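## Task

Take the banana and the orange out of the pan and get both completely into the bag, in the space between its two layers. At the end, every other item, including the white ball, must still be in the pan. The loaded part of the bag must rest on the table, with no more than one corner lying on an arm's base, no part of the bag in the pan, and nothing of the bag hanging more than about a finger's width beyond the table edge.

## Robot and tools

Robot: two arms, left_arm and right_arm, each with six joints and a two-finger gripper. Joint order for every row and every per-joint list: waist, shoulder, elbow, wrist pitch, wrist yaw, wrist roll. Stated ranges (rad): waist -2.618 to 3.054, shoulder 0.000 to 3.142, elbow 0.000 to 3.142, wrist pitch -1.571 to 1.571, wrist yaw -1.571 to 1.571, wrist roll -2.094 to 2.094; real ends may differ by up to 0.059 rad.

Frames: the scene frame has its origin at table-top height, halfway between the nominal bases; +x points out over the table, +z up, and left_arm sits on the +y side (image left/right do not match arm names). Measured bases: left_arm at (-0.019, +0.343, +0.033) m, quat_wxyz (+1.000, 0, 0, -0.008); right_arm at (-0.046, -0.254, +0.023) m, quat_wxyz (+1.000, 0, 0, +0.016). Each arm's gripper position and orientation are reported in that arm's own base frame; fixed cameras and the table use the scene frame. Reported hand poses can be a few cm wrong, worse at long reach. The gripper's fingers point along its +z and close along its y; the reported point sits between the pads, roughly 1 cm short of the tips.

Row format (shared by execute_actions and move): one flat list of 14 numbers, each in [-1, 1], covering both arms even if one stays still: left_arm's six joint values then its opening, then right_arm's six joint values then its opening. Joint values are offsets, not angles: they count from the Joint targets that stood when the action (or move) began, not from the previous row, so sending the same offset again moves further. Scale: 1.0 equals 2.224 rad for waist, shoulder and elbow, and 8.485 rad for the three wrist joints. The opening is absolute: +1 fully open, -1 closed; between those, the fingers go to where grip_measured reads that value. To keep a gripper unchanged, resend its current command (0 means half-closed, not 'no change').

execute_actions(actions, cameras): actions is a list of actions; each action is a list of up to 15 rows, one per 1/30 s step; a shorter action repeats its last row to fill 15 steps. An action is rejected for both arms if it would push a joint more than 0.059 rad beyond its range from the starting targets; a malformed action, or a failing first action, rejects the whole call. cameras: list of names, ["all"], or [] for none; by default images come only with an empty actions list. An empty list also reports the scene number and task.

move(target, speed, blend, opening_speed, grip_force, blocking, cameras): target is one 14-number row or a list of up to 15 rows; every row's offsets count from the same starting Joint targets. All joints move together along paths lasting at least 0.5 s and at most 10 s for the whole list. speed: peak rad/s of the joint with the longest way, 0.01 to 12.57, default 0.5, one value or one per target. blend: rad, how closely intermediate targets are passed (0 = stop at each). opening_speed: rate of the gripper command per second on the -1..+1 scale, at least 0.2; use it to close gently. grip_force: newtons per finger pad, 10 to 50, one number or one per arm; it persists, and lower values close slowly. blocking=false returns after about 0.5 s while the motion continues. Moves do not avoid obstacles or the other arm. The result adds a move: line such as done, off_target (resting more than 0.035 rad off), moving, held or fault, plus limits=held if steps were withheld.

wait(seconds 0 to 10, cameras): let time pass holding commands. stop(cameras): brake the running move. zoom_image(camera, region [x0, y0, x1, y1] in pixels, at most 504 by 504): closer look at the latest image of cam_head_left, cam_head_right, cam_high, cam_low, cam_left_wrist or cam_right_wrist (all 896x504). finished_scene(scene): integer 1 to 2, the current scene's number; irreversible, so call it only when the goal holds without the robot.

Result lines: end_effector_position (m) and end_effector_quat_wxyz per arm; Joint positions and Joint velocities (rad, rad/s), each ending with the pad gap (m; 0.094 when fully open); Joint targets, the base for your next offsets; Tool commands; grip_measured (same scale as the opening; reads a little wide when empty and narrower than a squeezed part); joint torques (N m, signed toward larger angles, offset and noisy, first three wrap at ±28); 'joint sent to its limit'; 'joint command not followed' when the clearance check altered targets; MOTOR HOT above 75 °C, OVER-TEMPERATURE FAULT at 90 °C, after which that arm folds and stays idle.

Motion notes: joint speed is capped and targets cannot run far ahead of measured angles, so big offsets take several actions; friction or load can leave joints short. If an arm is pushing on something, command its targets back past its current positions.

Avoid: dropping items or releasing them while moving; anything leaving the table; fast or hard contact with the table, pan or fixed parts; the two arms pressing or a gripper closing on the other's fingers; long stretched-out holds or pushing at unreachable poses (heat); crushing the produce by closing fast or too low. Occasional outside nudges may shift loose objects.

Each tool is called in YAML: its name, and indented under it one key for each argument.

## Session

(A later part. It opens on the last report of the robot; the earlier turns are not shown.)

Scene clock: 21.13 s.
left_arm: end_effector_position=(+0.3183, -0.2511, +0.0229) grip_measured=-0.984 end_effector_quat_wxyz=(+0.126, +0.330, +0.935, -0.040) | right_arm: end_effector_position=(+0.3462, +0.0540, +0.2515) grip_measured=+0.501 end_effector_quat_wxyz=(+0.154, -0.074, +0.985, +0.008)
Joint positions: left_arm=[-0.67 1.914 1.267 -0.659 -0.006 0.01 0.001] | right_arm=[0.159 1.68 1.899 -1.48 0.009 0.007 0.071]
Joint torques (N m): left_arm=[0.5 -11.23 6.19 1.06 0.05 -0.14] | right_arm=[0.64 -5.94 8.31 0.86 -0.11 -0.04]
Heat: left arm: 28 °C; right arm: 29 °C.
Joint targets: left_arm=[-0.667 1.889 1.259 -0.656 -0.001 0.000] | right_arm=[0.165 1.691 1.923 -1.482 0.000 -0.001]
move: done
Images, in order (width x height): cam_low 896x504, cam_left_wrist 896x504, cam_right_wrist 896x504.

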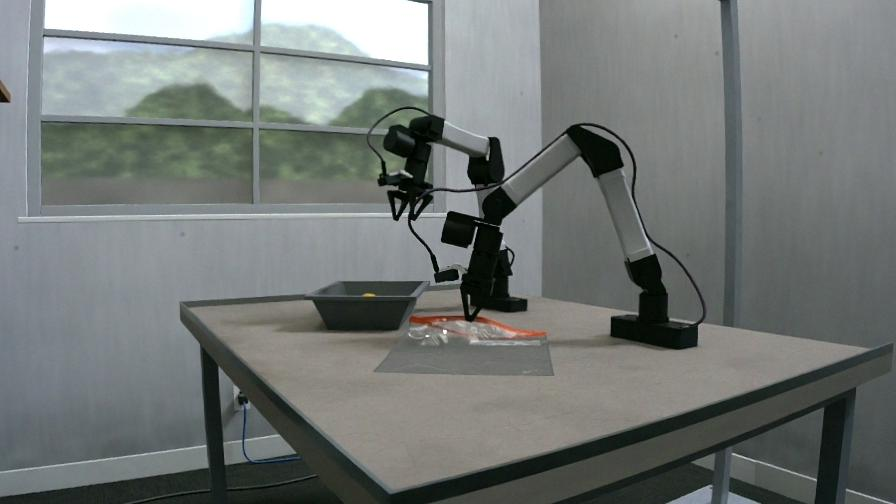

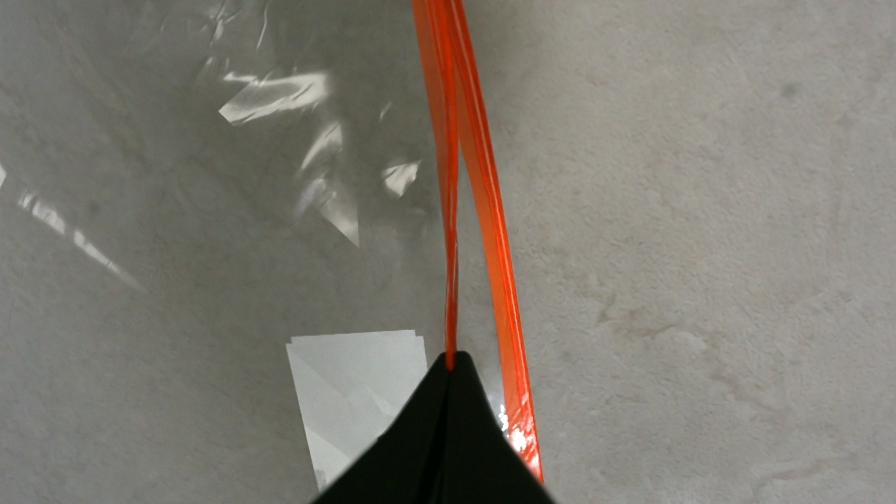

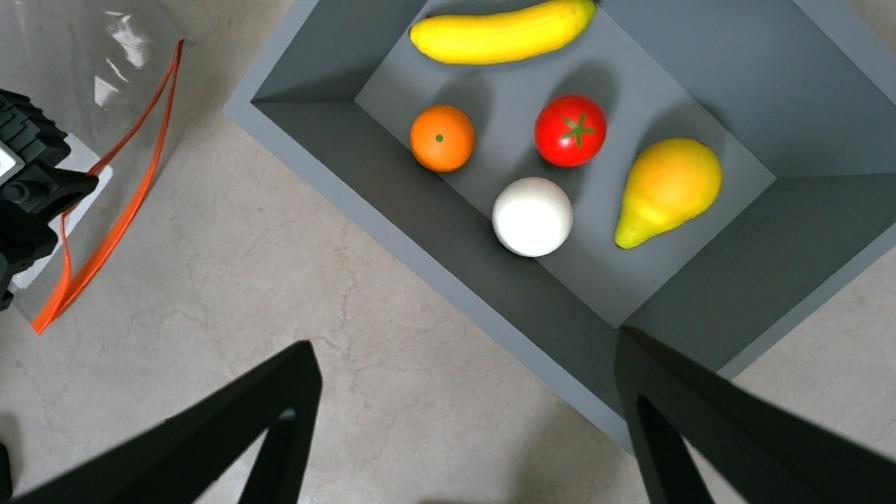

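move:
  target: [0.0607,-0.2698,-0.2311,0.0938,0,0.0163,-1,0,0,0,0,0,0,0.5]
  speed: 0.35
  cameras: ["all"]

zoom_image:
  camera: "cam_head_left"
  region: [240, 200, 420, 370]

zoom_image:
  camera: "cam_low"
  region: [380, 220, 580, 390]

Scene clock: 24.60 s.
left_arm: end_effector_position=(+0.3592, -0.2132, +0.1904) grip_measured=-0.984 end_effector_quat_wxyz=(+0.533, +0.272, +0.794, -0.109) | right_arm: end_effector_position=(+0.3462, +0.0540, +0.2515) grip_measured=+0.501 end_effector_quat_wxyz=(+0.154, -0.074, +0.985, +0.008)
Joint positions: left_arm=[-0.538 1.306 0.757 0.129 -0.006 0.127 0.001] | right_arm=[0.159 1.68 1.899 -1.48 0.009 0.007 0.071]
Joint torques (N m): left_arm=[0.76 -6.37 7.24 2.45 0.06 0.03] | right_arm=[0.64 -5.96 8.28 0.86 -0.11 -0.03]
Heat: left arm: 29 °C; right arm: 29 °C.
Joint targets: left_arm=[-0.532 1.289 0.745 0.140 -0.001 0.138] | right_arm=[0.165 1.691 1.923 -1.482 0.000 -0.001]
move: done

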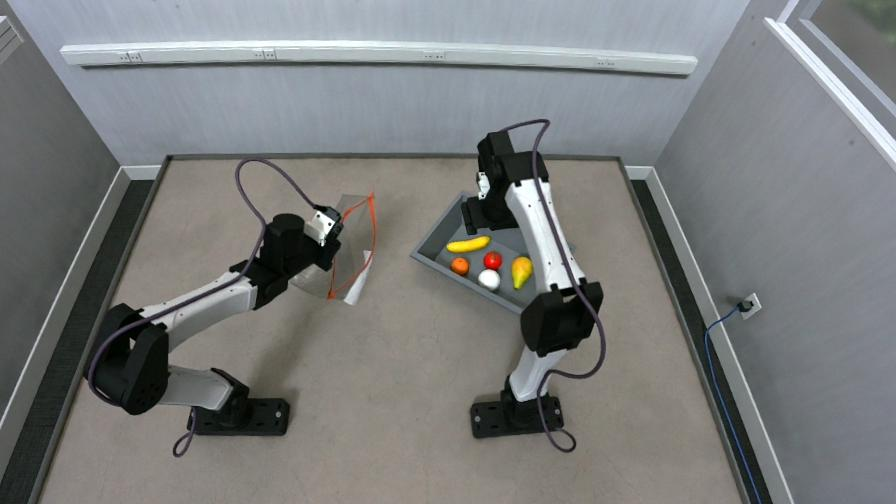

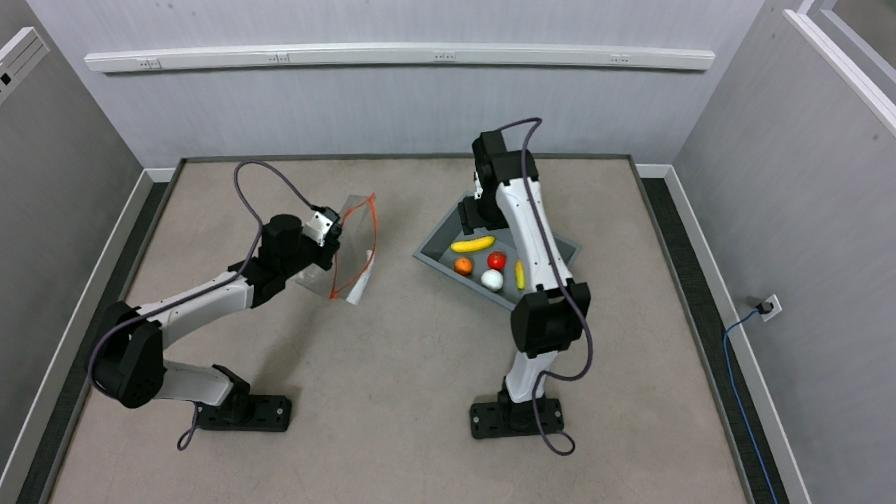

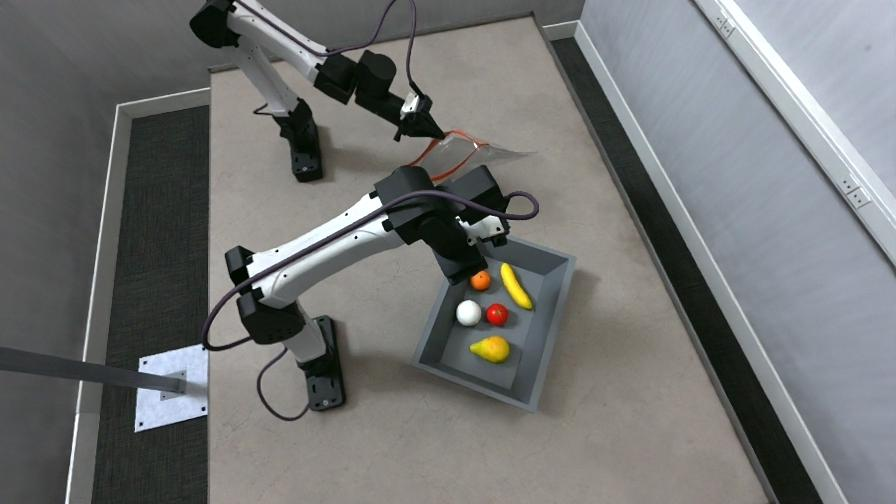

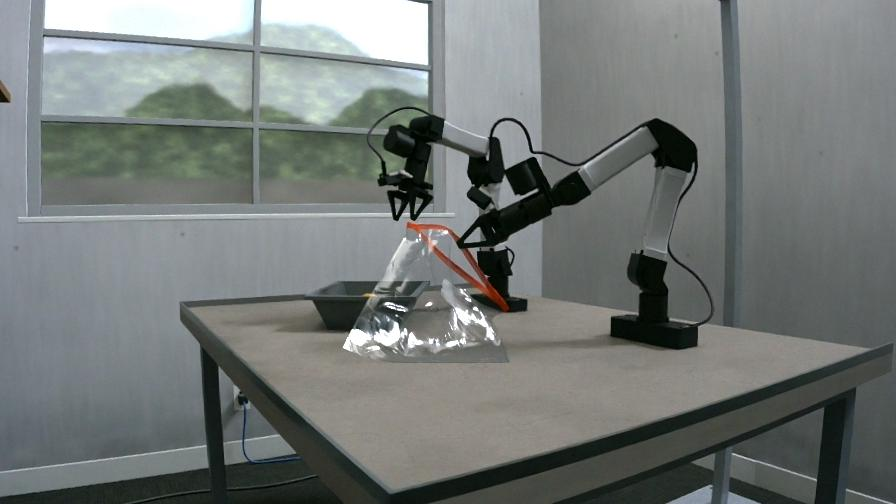

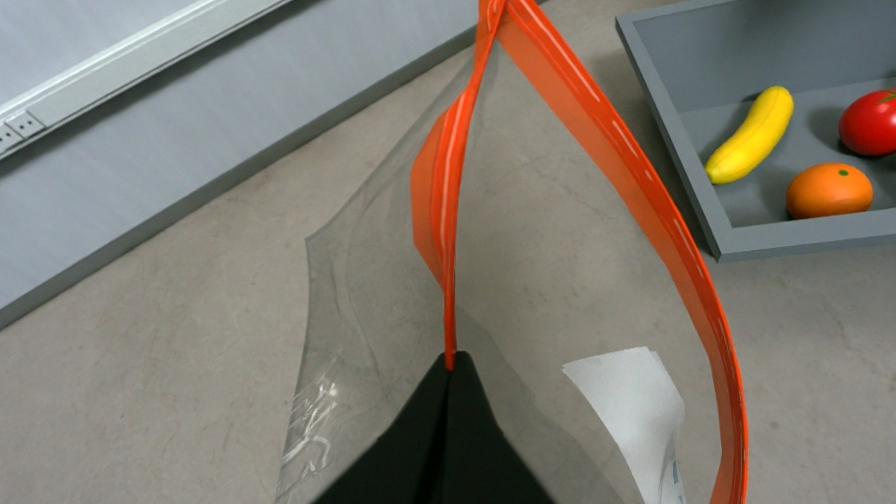

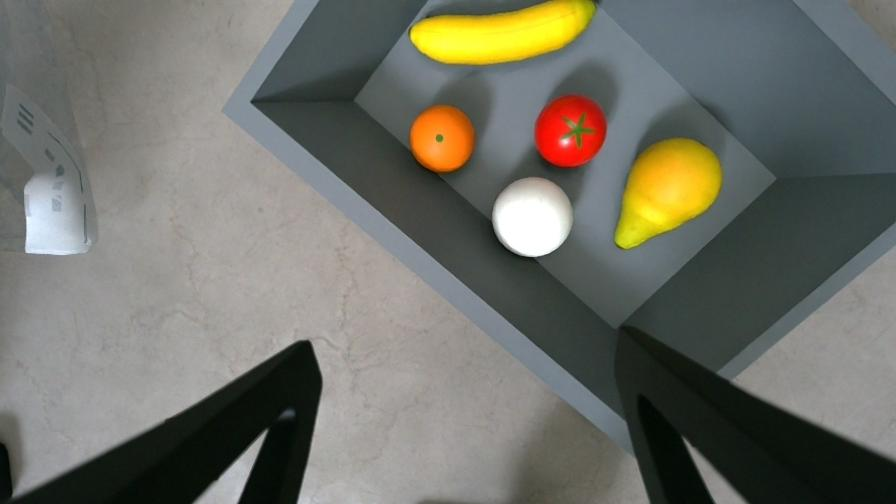

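Scaled by 2.800 from the camera's 896x504 image, which has a finer 1280x720 frame.

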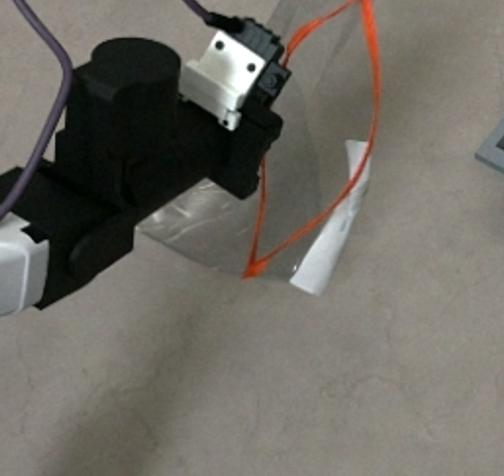

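Scaled by 2.520 from the camera's 896x504 image, which has a finer 1280x720 frame.

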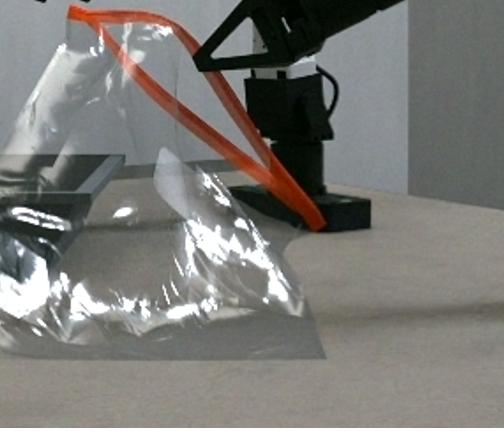

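move:
  target: [0,0,0,0,0,0,-1,0.005,0.1614,0.0076,0.0184,0,0.0925,0.28]
  speed: 0.6
  cameras: ["cam_right_wrist","cam_high"]

Scene clock: 27.63 s.
left_arm: end_effector_position=(+0.3592, -0.2132, +0.1905) grip_measured=-0.984 end_effector_quat_wxyz=(+0.533, +0.272, +0.794, -0.109) | right_arm: end_effector_position=(+0.4105, +0.0687, +0.1298) grip_measured=+0.281 end_effector_quat_wxyz=(+0.048, +0.299, +0.953, +0.020)
Joint positions: left_arm=[-0.538 1.306 0.757 0.129 -0.006 0.127 0.001] | right_arm=[0.169 2.043 1.913 -1.338 0.008 0.776 0.06]
Joint torques (N m): left_arm=[0.7 -6.31 7.24 2.47 0.06 0.05] | right_arm=[0.76 -9.52 8.79 0.6 -0.06 0.16]
Heat: left arm: 29 °C; right arm: 29 °C.
Joint targets: left_arm=[-0.532 1.289 0.745 0.140 -0.001 0.138] | right_arm=[0.176 2.050 1.940 -1.326 0.000 0.784]
move: done
Images, in order (width x height): cam_high 896x504, cam_right_wrist 896x504.

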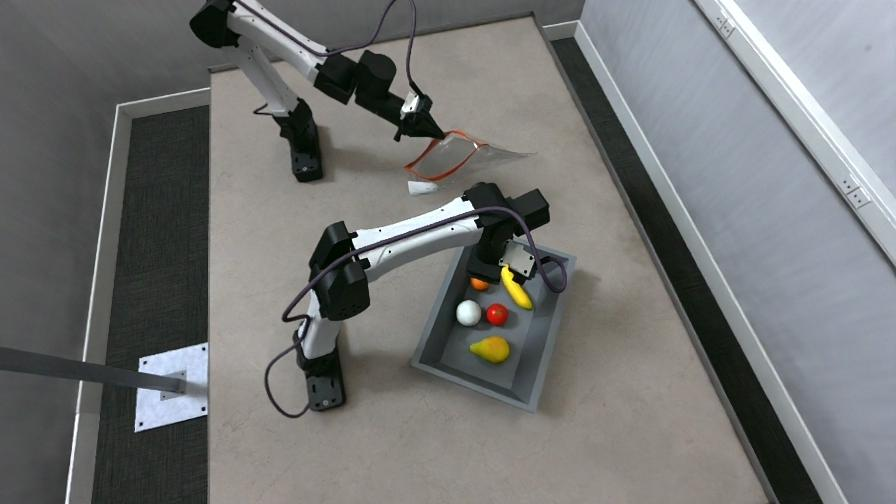

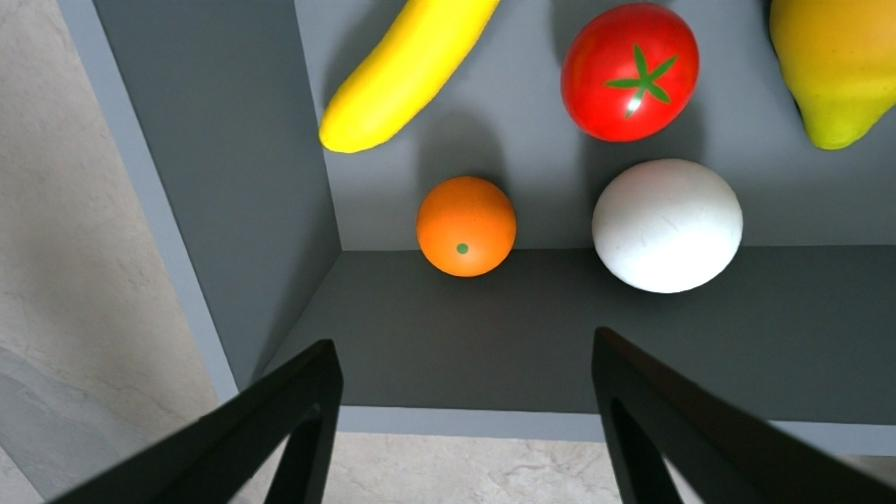

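move:
  target:
    - [0,0,0,0,0,0,-1,0,0.0328,-0.129,0.0424,0,0,0.28]
    - [0,0,0,0,0,0,-1,0,0.0328,-0.129,0.0424,0,0,-0.14]
  speed: 0.35
  opening_speed: 0.4
  cameras: ["cam_right_wrist"]

Scene clock: 31.07 s.
left_arm: end_effector_position=(+0.3592, -0.2132, +0.1905) grip_measured=-0.984 end_effector_quat_wxyz=(+0.533, +0.272, +0.794, -0.109) | right_arm: end_effector_position=(+0.4292, +0.0719, +0.0387) grip_measured=-0.139 end_effector_quat_wxyz=(+0.061, +0.299, +0.952, +0.027)
Joint positions: left_arm=[-0.538 1.306 0.757 0.129 -0.006 0.127 0.001] | right_arm=[0.169 2.114 1.654 -0.979 0.008 0.777 0.04]
Joint torques (N m): left_arm=[0.75 -6.34 7.31 2.47 0.06 0.05] | right_arm=[0.76 -9.89 6.12 0.64 -0.06 0.12]
Heat: left arm: 29 °C; right arm: 31 °C.
Joint targets: left_arm=[-0.532 1.289 0.745 0.140 -0.001 0.138] | right_arm=[0.176 2.123 1.653 -0.966 0.000 0.784]
move: done
Images, in order (width x height): cam_right_wrist 896x504.

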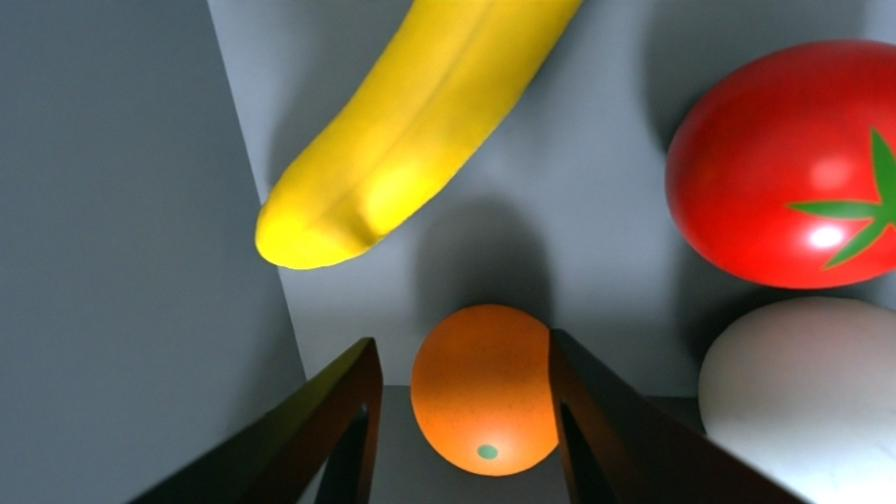

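move:
  target:
    - [0,0,0,0,0,0,-1,0,0,0,0,0,0,0.3]
    - [0,0,0,0,0,0,-1,0.005,-0.0146,-0.0373,0.0059,0,0,0.3]
    - [0,0,0,0,0,0,-1,0.005,-0.0146,-0.0373,0.0059,0,0,-0.3]
  speed: 0.2
  opening_speed: 0.5
  cameras: ["cam_right_wrist"]

Scene clock: 35.50 s.
left_arm: end_effector_position=(+0.3592, -0.2132, +0.1905) grip_measured=-0.984 end_effector_quat_wxyz=(+0.533, +0.272, +0.794, -0.109) | right_arm: end_effector_position=(+0.4158, +0.0749, +0.0181) grip_measured=-0.293 end_effector_quat_wxyz=(+0.047, +0.293, +0.955, +0.020)
Joint positions: left_arm=[-0.538 1.306 0.757 0.129 -0.006 0.127 0.001] | right_arm=[0.181 2.114 1.572 -0.927 0.007 0.777 0.033]
Joint velocities: left_arm=[within noise] | right_arm=[0.012 0.002 -0.017 0.051 -0.066 0.007 0.004]
Joint torques (N m): left_arm=[0.7 -6.34 7.25 2.47 0.05 0.05] | right_arm=[0.68 -12.56 5.81 0.57 -0.06 0.12]
Heat: left arm: 30 °C; right arm: 33 °C.
Joint targets: left_arm=[-0.532 1.289 0.745 0.140 -0.001 0.138] | right_arm=[0.188 2.090 1.570 -0.916 0.000 0.785]
move: done
Images, in order (width x height): cam_right_wrist 896x504.

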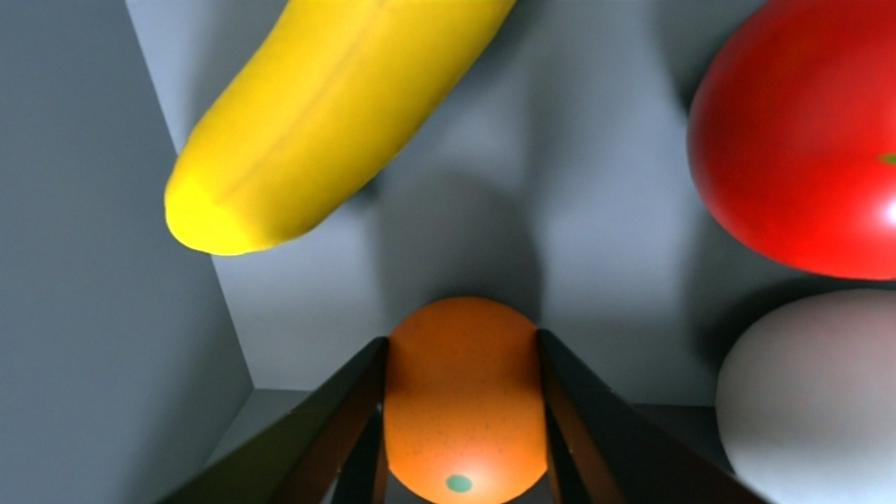

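move:
  target:
    - [0,0,0,0,0,0,-1,0,-0.018,0.1664,-0.0483,0,0,-0.34]
    - [0,0,0,0,0,0,-1,0.0818,-0.1529,0.1484,-0.0511,0,0,-0.34]
  speed: 0.5
  blend: 0.05
  cameras: ["all"]

zoom_image:
  camera: "cam_head_left"
  region: [280, 180, 460, 350]

Scene clock: 37.80 s.
left_arm: end_effector_position=(+0.3592, -0.2132, +0.1905) grip_measured=-0.984 end_effector_quat_wxyz=(+0.533, +0.272, +0.794, -0.109) | right_arm: end_effector_position=(+0.3676, +0.1403, +0.2311) grip_measured=-0.324 end_effector_quat_wxyz=(+0.149, +0.201, +0.964, +0.093)
Joint positions: left_arm=[-0.538 1.306 0.757 0.129 -0.006 0.127 0.001] | right_arm=[0.367 1.771 1.902 -1.348 0.005 0.777 0.032]
Joint torques (N m): left_arm=[0.72 -6.37 7.25 2.46 0.06 0.05] | right_arm=[0.39 -9.76 6.06 0.9 -0.04 0.11]
Heat: left arm: 30 °C; right arm: 34 °C.
Joint targets: left_arm=[-0.532 1.289 0.745 0.140 -0.001 0.138] | right_arm=[0.370 1.750 1.900 -1.350 0.000 0.785]
move: done

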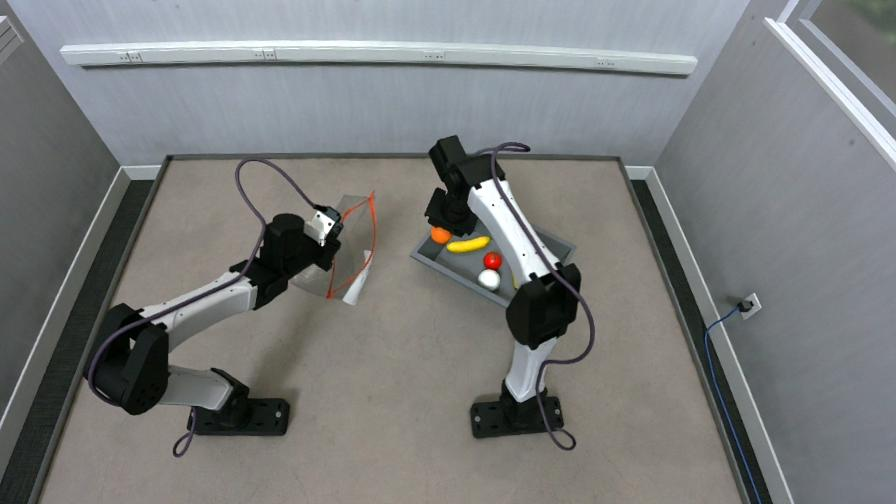

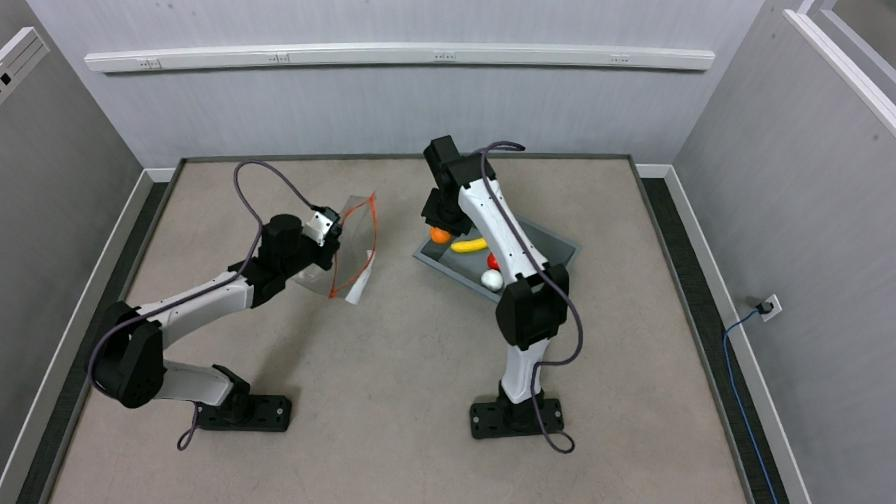

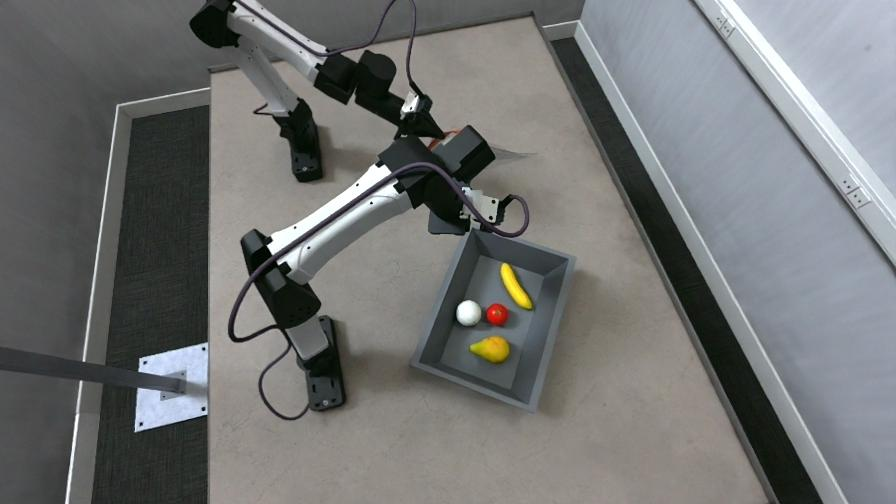

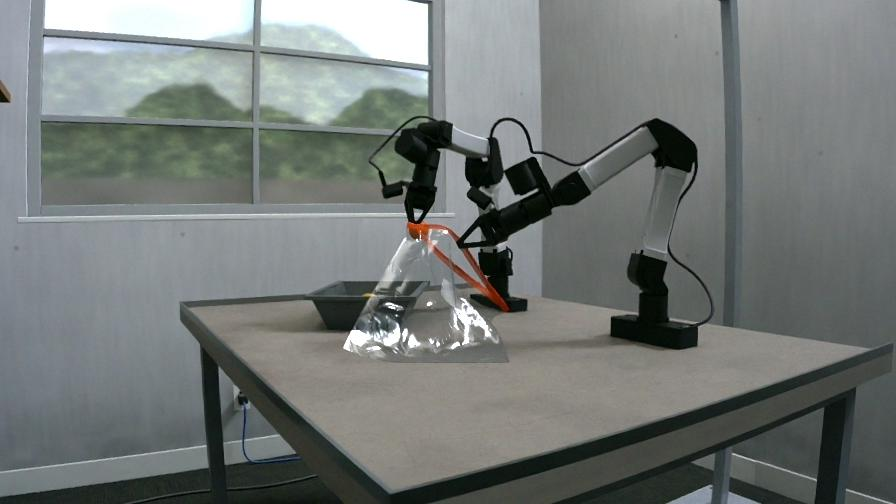

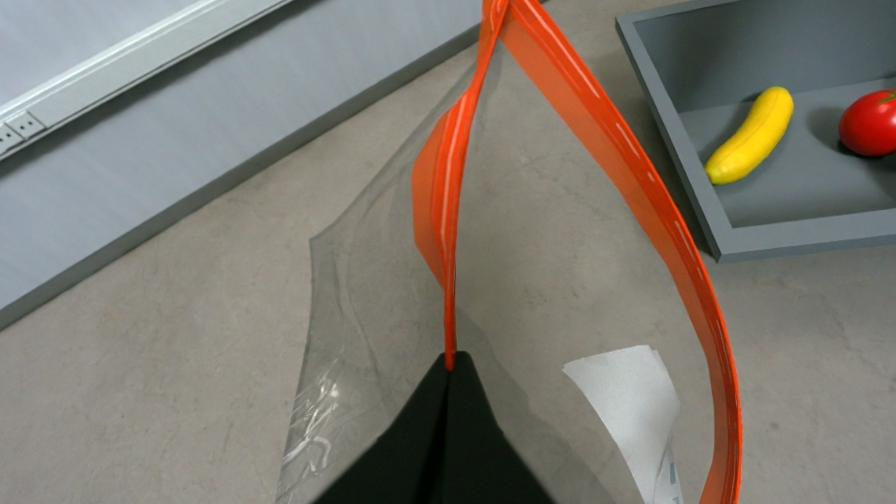

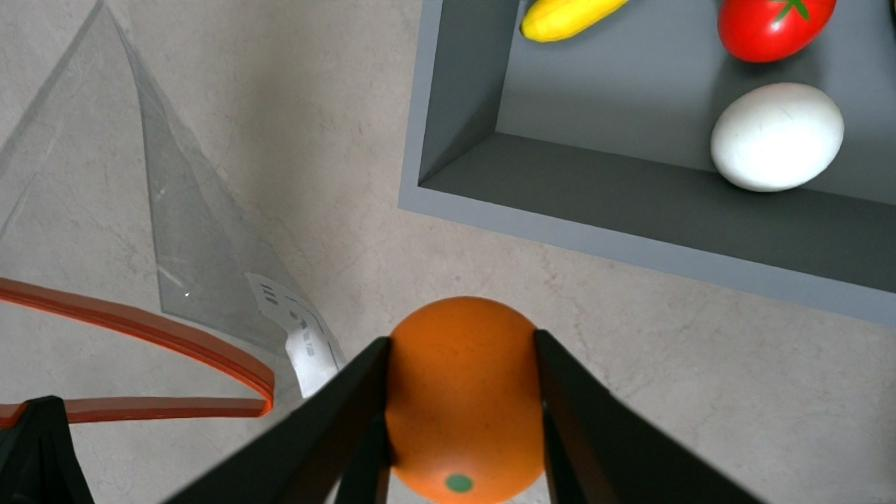

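Scaled by 2.800 from the camera's 896x504 image, which has a finer 1280x720 frame.

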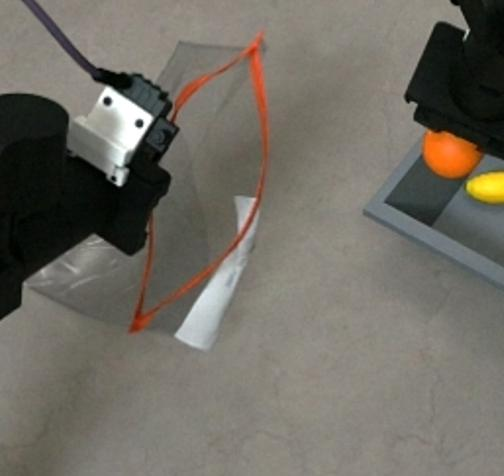

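move:
  target: [0,0,0,0,0,0,-1,0.141,0.1529,0.2221,0.0072,0,0,-0.34]
  speed: 0.4
  cameras: ["all"]

zoom_image:
  camera: "cam_head_left"
  region: [280, 180, 460, 350]

zoom_image:
  camera: "cam_low"
  region: [340, 150, 560, 370]

Scene clock: 41.13 s.
left_arm: end_effector_position=(+0.3592, -0.2132, +0.1905) grip_measured=-0.984 end_effector_quat_wxyz=(+0.533, +0.272, +0.794, -0.109) | right_arm: end_effector_position=(+0.3857, +0.3129, +0.2608) grip_measured=-0.325 end_effector_quat_wxyz=(+0.205, +0.046, +0.961, +0.181)
Joint positions: left_arm=[-0.538 1.306 0.757 0.129 -0.006 0.127 0.001] | right_arm=[0.683 2.078 2.367 -1.305 0.004 0.778 0.032]
Joint torques (N m): left_arm=[0.73 -6.34 7.31 2.47 0.05 0.06] | right_arm=[0.24 -9.36 8.75 1.41 -0.03 0.1]
Heat: left arm: 31 °C; right arm: 35 °C.
Joint targets: left_arm=[-0.532 1.289 0.745 0.140 -0.001 0.138] | right_arm=[0.683 2.090 2.394 -1.289 0.000 0.784]
move: done

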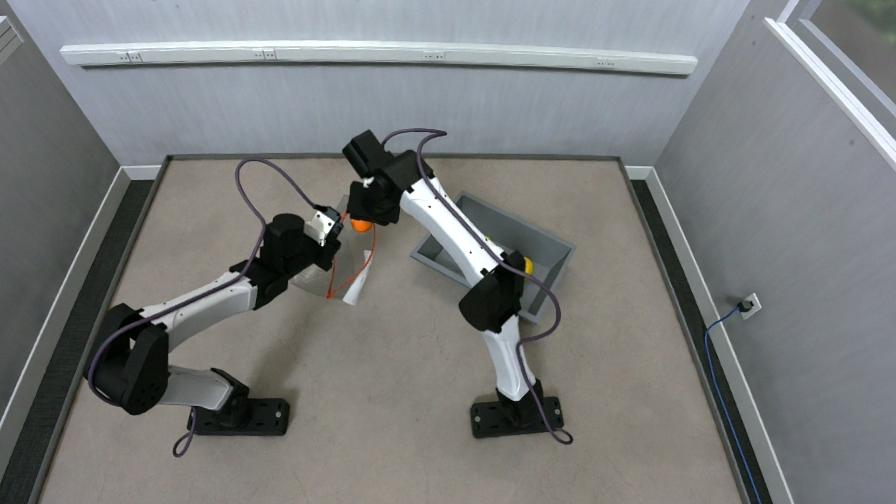

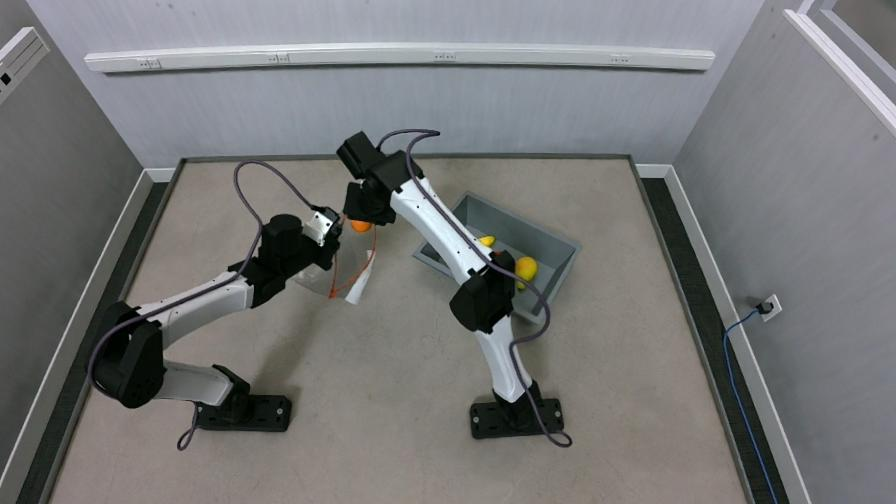

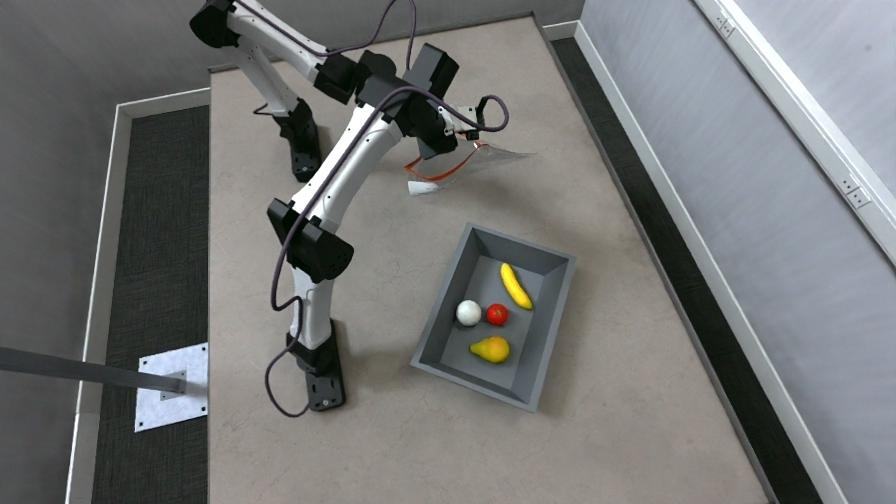

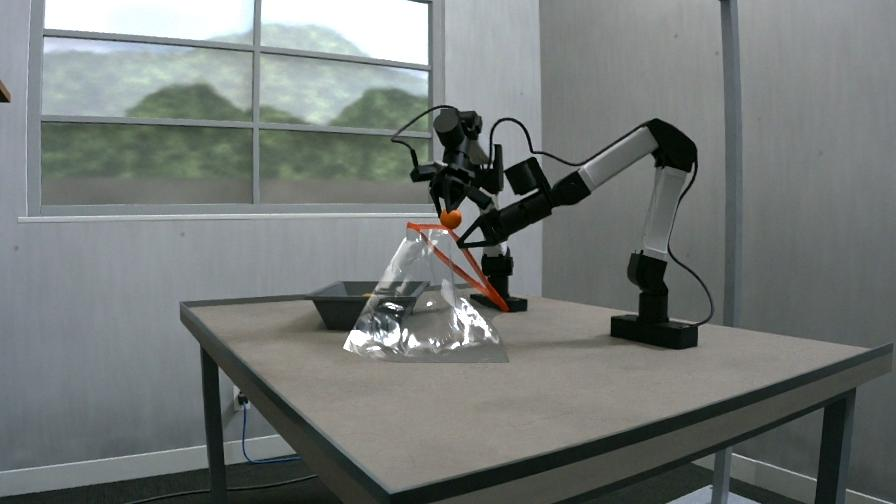

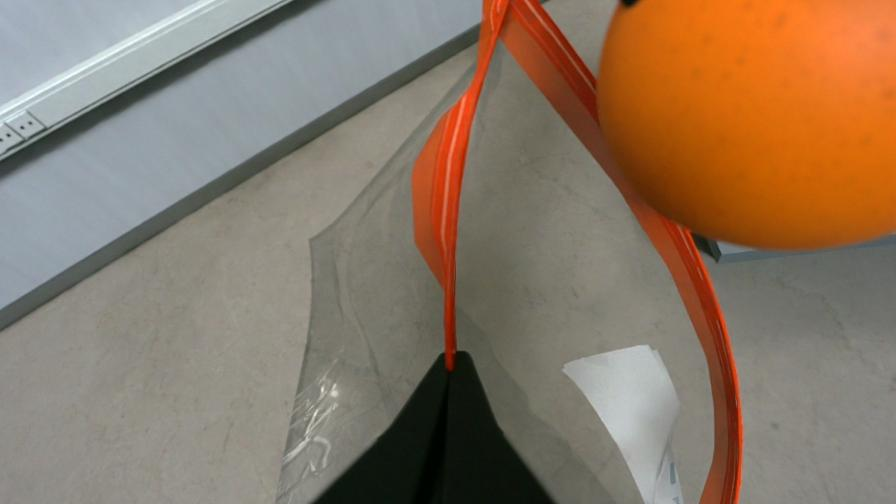

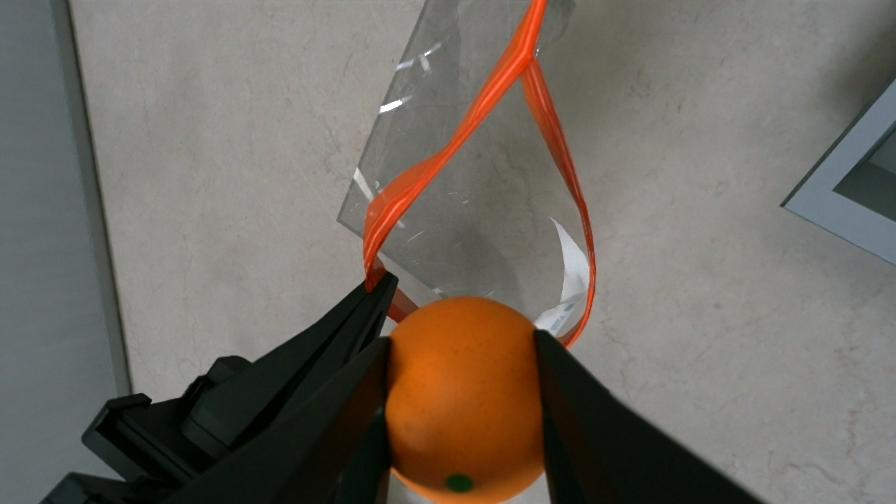

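Scaled by 2.800 from the camera's 896x504 image, which has a finer 1280x720 frame.

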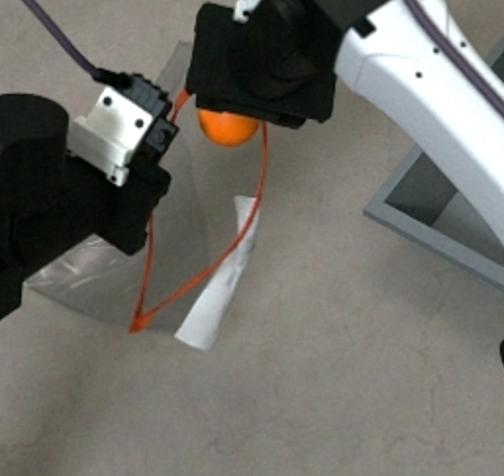

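Scaled by 2.291 from the camera's 896x504 image, which has a finer 1280x720 frame.

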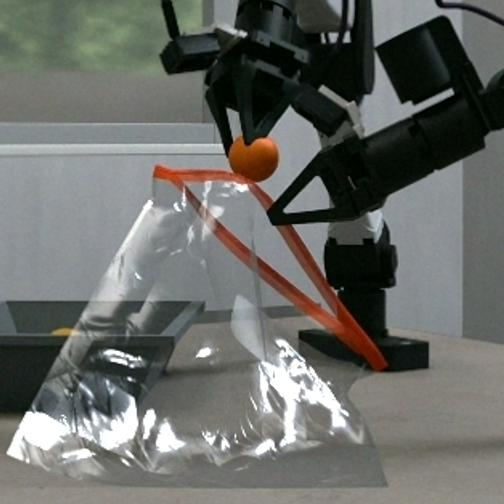

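move:
  target:
    - [0,0,0,0,0,0,-1,0,-0.0562,-0.3795,0.0853,0,0,-0.34]
    - [0,0,0,0,0,0,-1,0,-0.0562,-0.3795,0.0853,0,0,0.05]
  speed: 0.4
  opening_speed: 0.5
  cameras: ["cam_head_left","cam_low","cam_left_wrist","cam_right_wrist"]

zoom_image:
  camera: "cam_low"
  region: [340, 150, 560, 370]

Scene clock: 45.43 s.
left_arm: end_effector_position=(+0.3592, -0.2132, +0.1905) grip_measured=-0.984 end_effector_quat_wxyz=(+0.533, +0.272, +0.793, -0.109) | right_arm: end_effector_position=(+0.3911, +0.3174, +0.0807) grip_measured=+0.049 end_effector_quat_wxyz=(+0.194, +0.046, +0.965, +0.172)
Joint positions: left_arm=[-0.538 1.306 0.757 0.129 -0.006 0.127 0.001] | right_arm=[0.683 2.016 1.551 -0.581 0.004 0.778 0.049]
Joint torques (N m): left_arm=[0.72 -6.38 7.27 2.47 0.05 0.04] | right_arm=[0.06 -15.05 6.74 1.34 -0.03 0.09]
Heat: left arm: 31 °C; right arm: 36 °C.
Joint targets: left_arm=[-0.532 1.289 0.745 0.140 -0.001 0.138] | right_arm=[0.683 1.965 1.550 -0.565 0.000 0.784]
move: off_target (right_arm); target 2's new numbers were sent with right_arm's shoulder 0.051 rad from that target; right_arm: the shoulder is farthest, 0.051 rad from its target
Images, in order (width x height): cam_head_left 896x504, cam_low 896x504, cam_left_wrist 896x504, cam_right_wrist 896x504.

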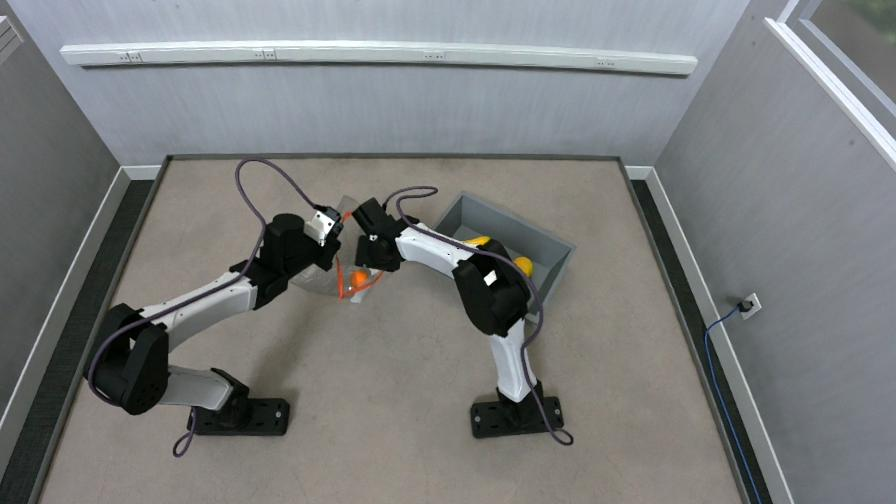

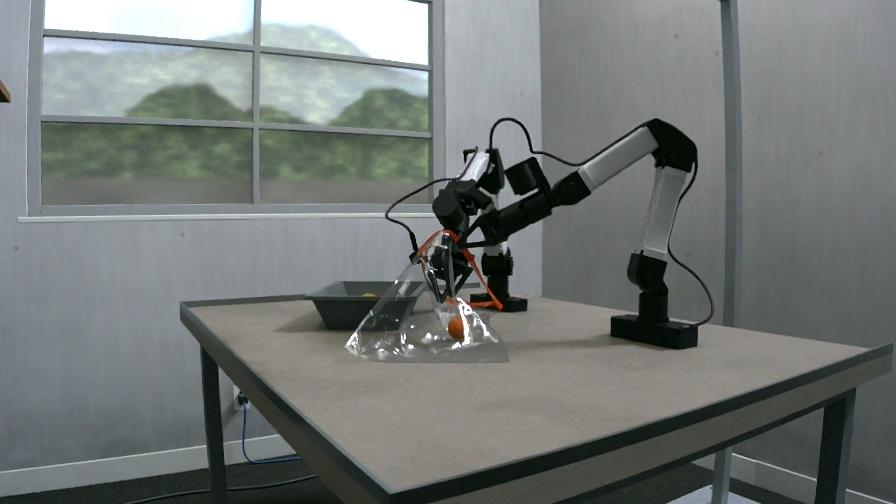

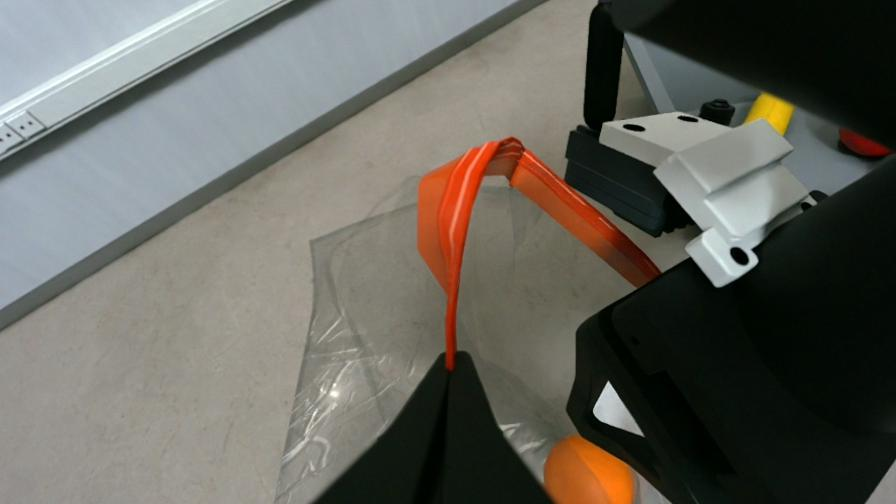

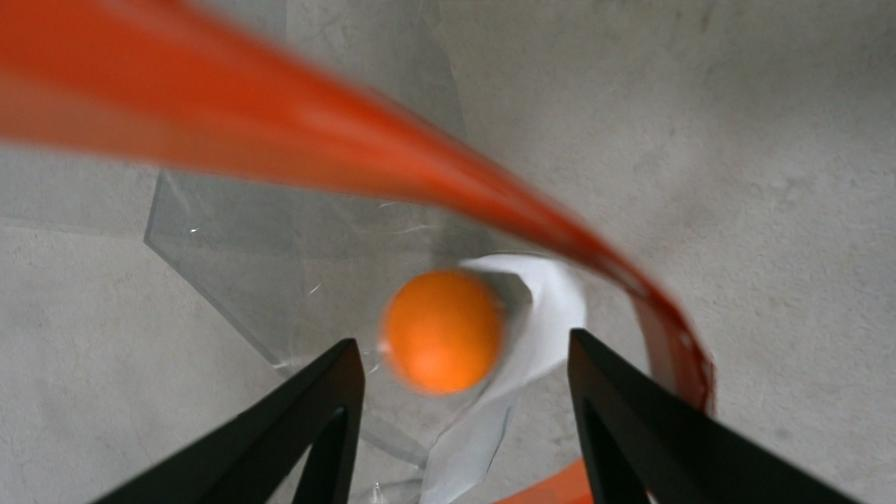

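Scaled by 2.291 from the camera's 896x504 image, which has a finer 1280x720 frame.

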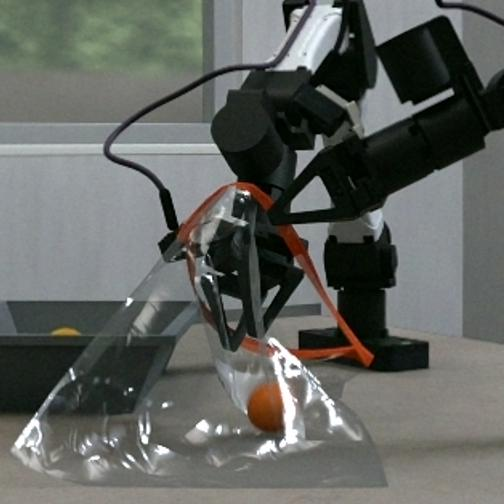

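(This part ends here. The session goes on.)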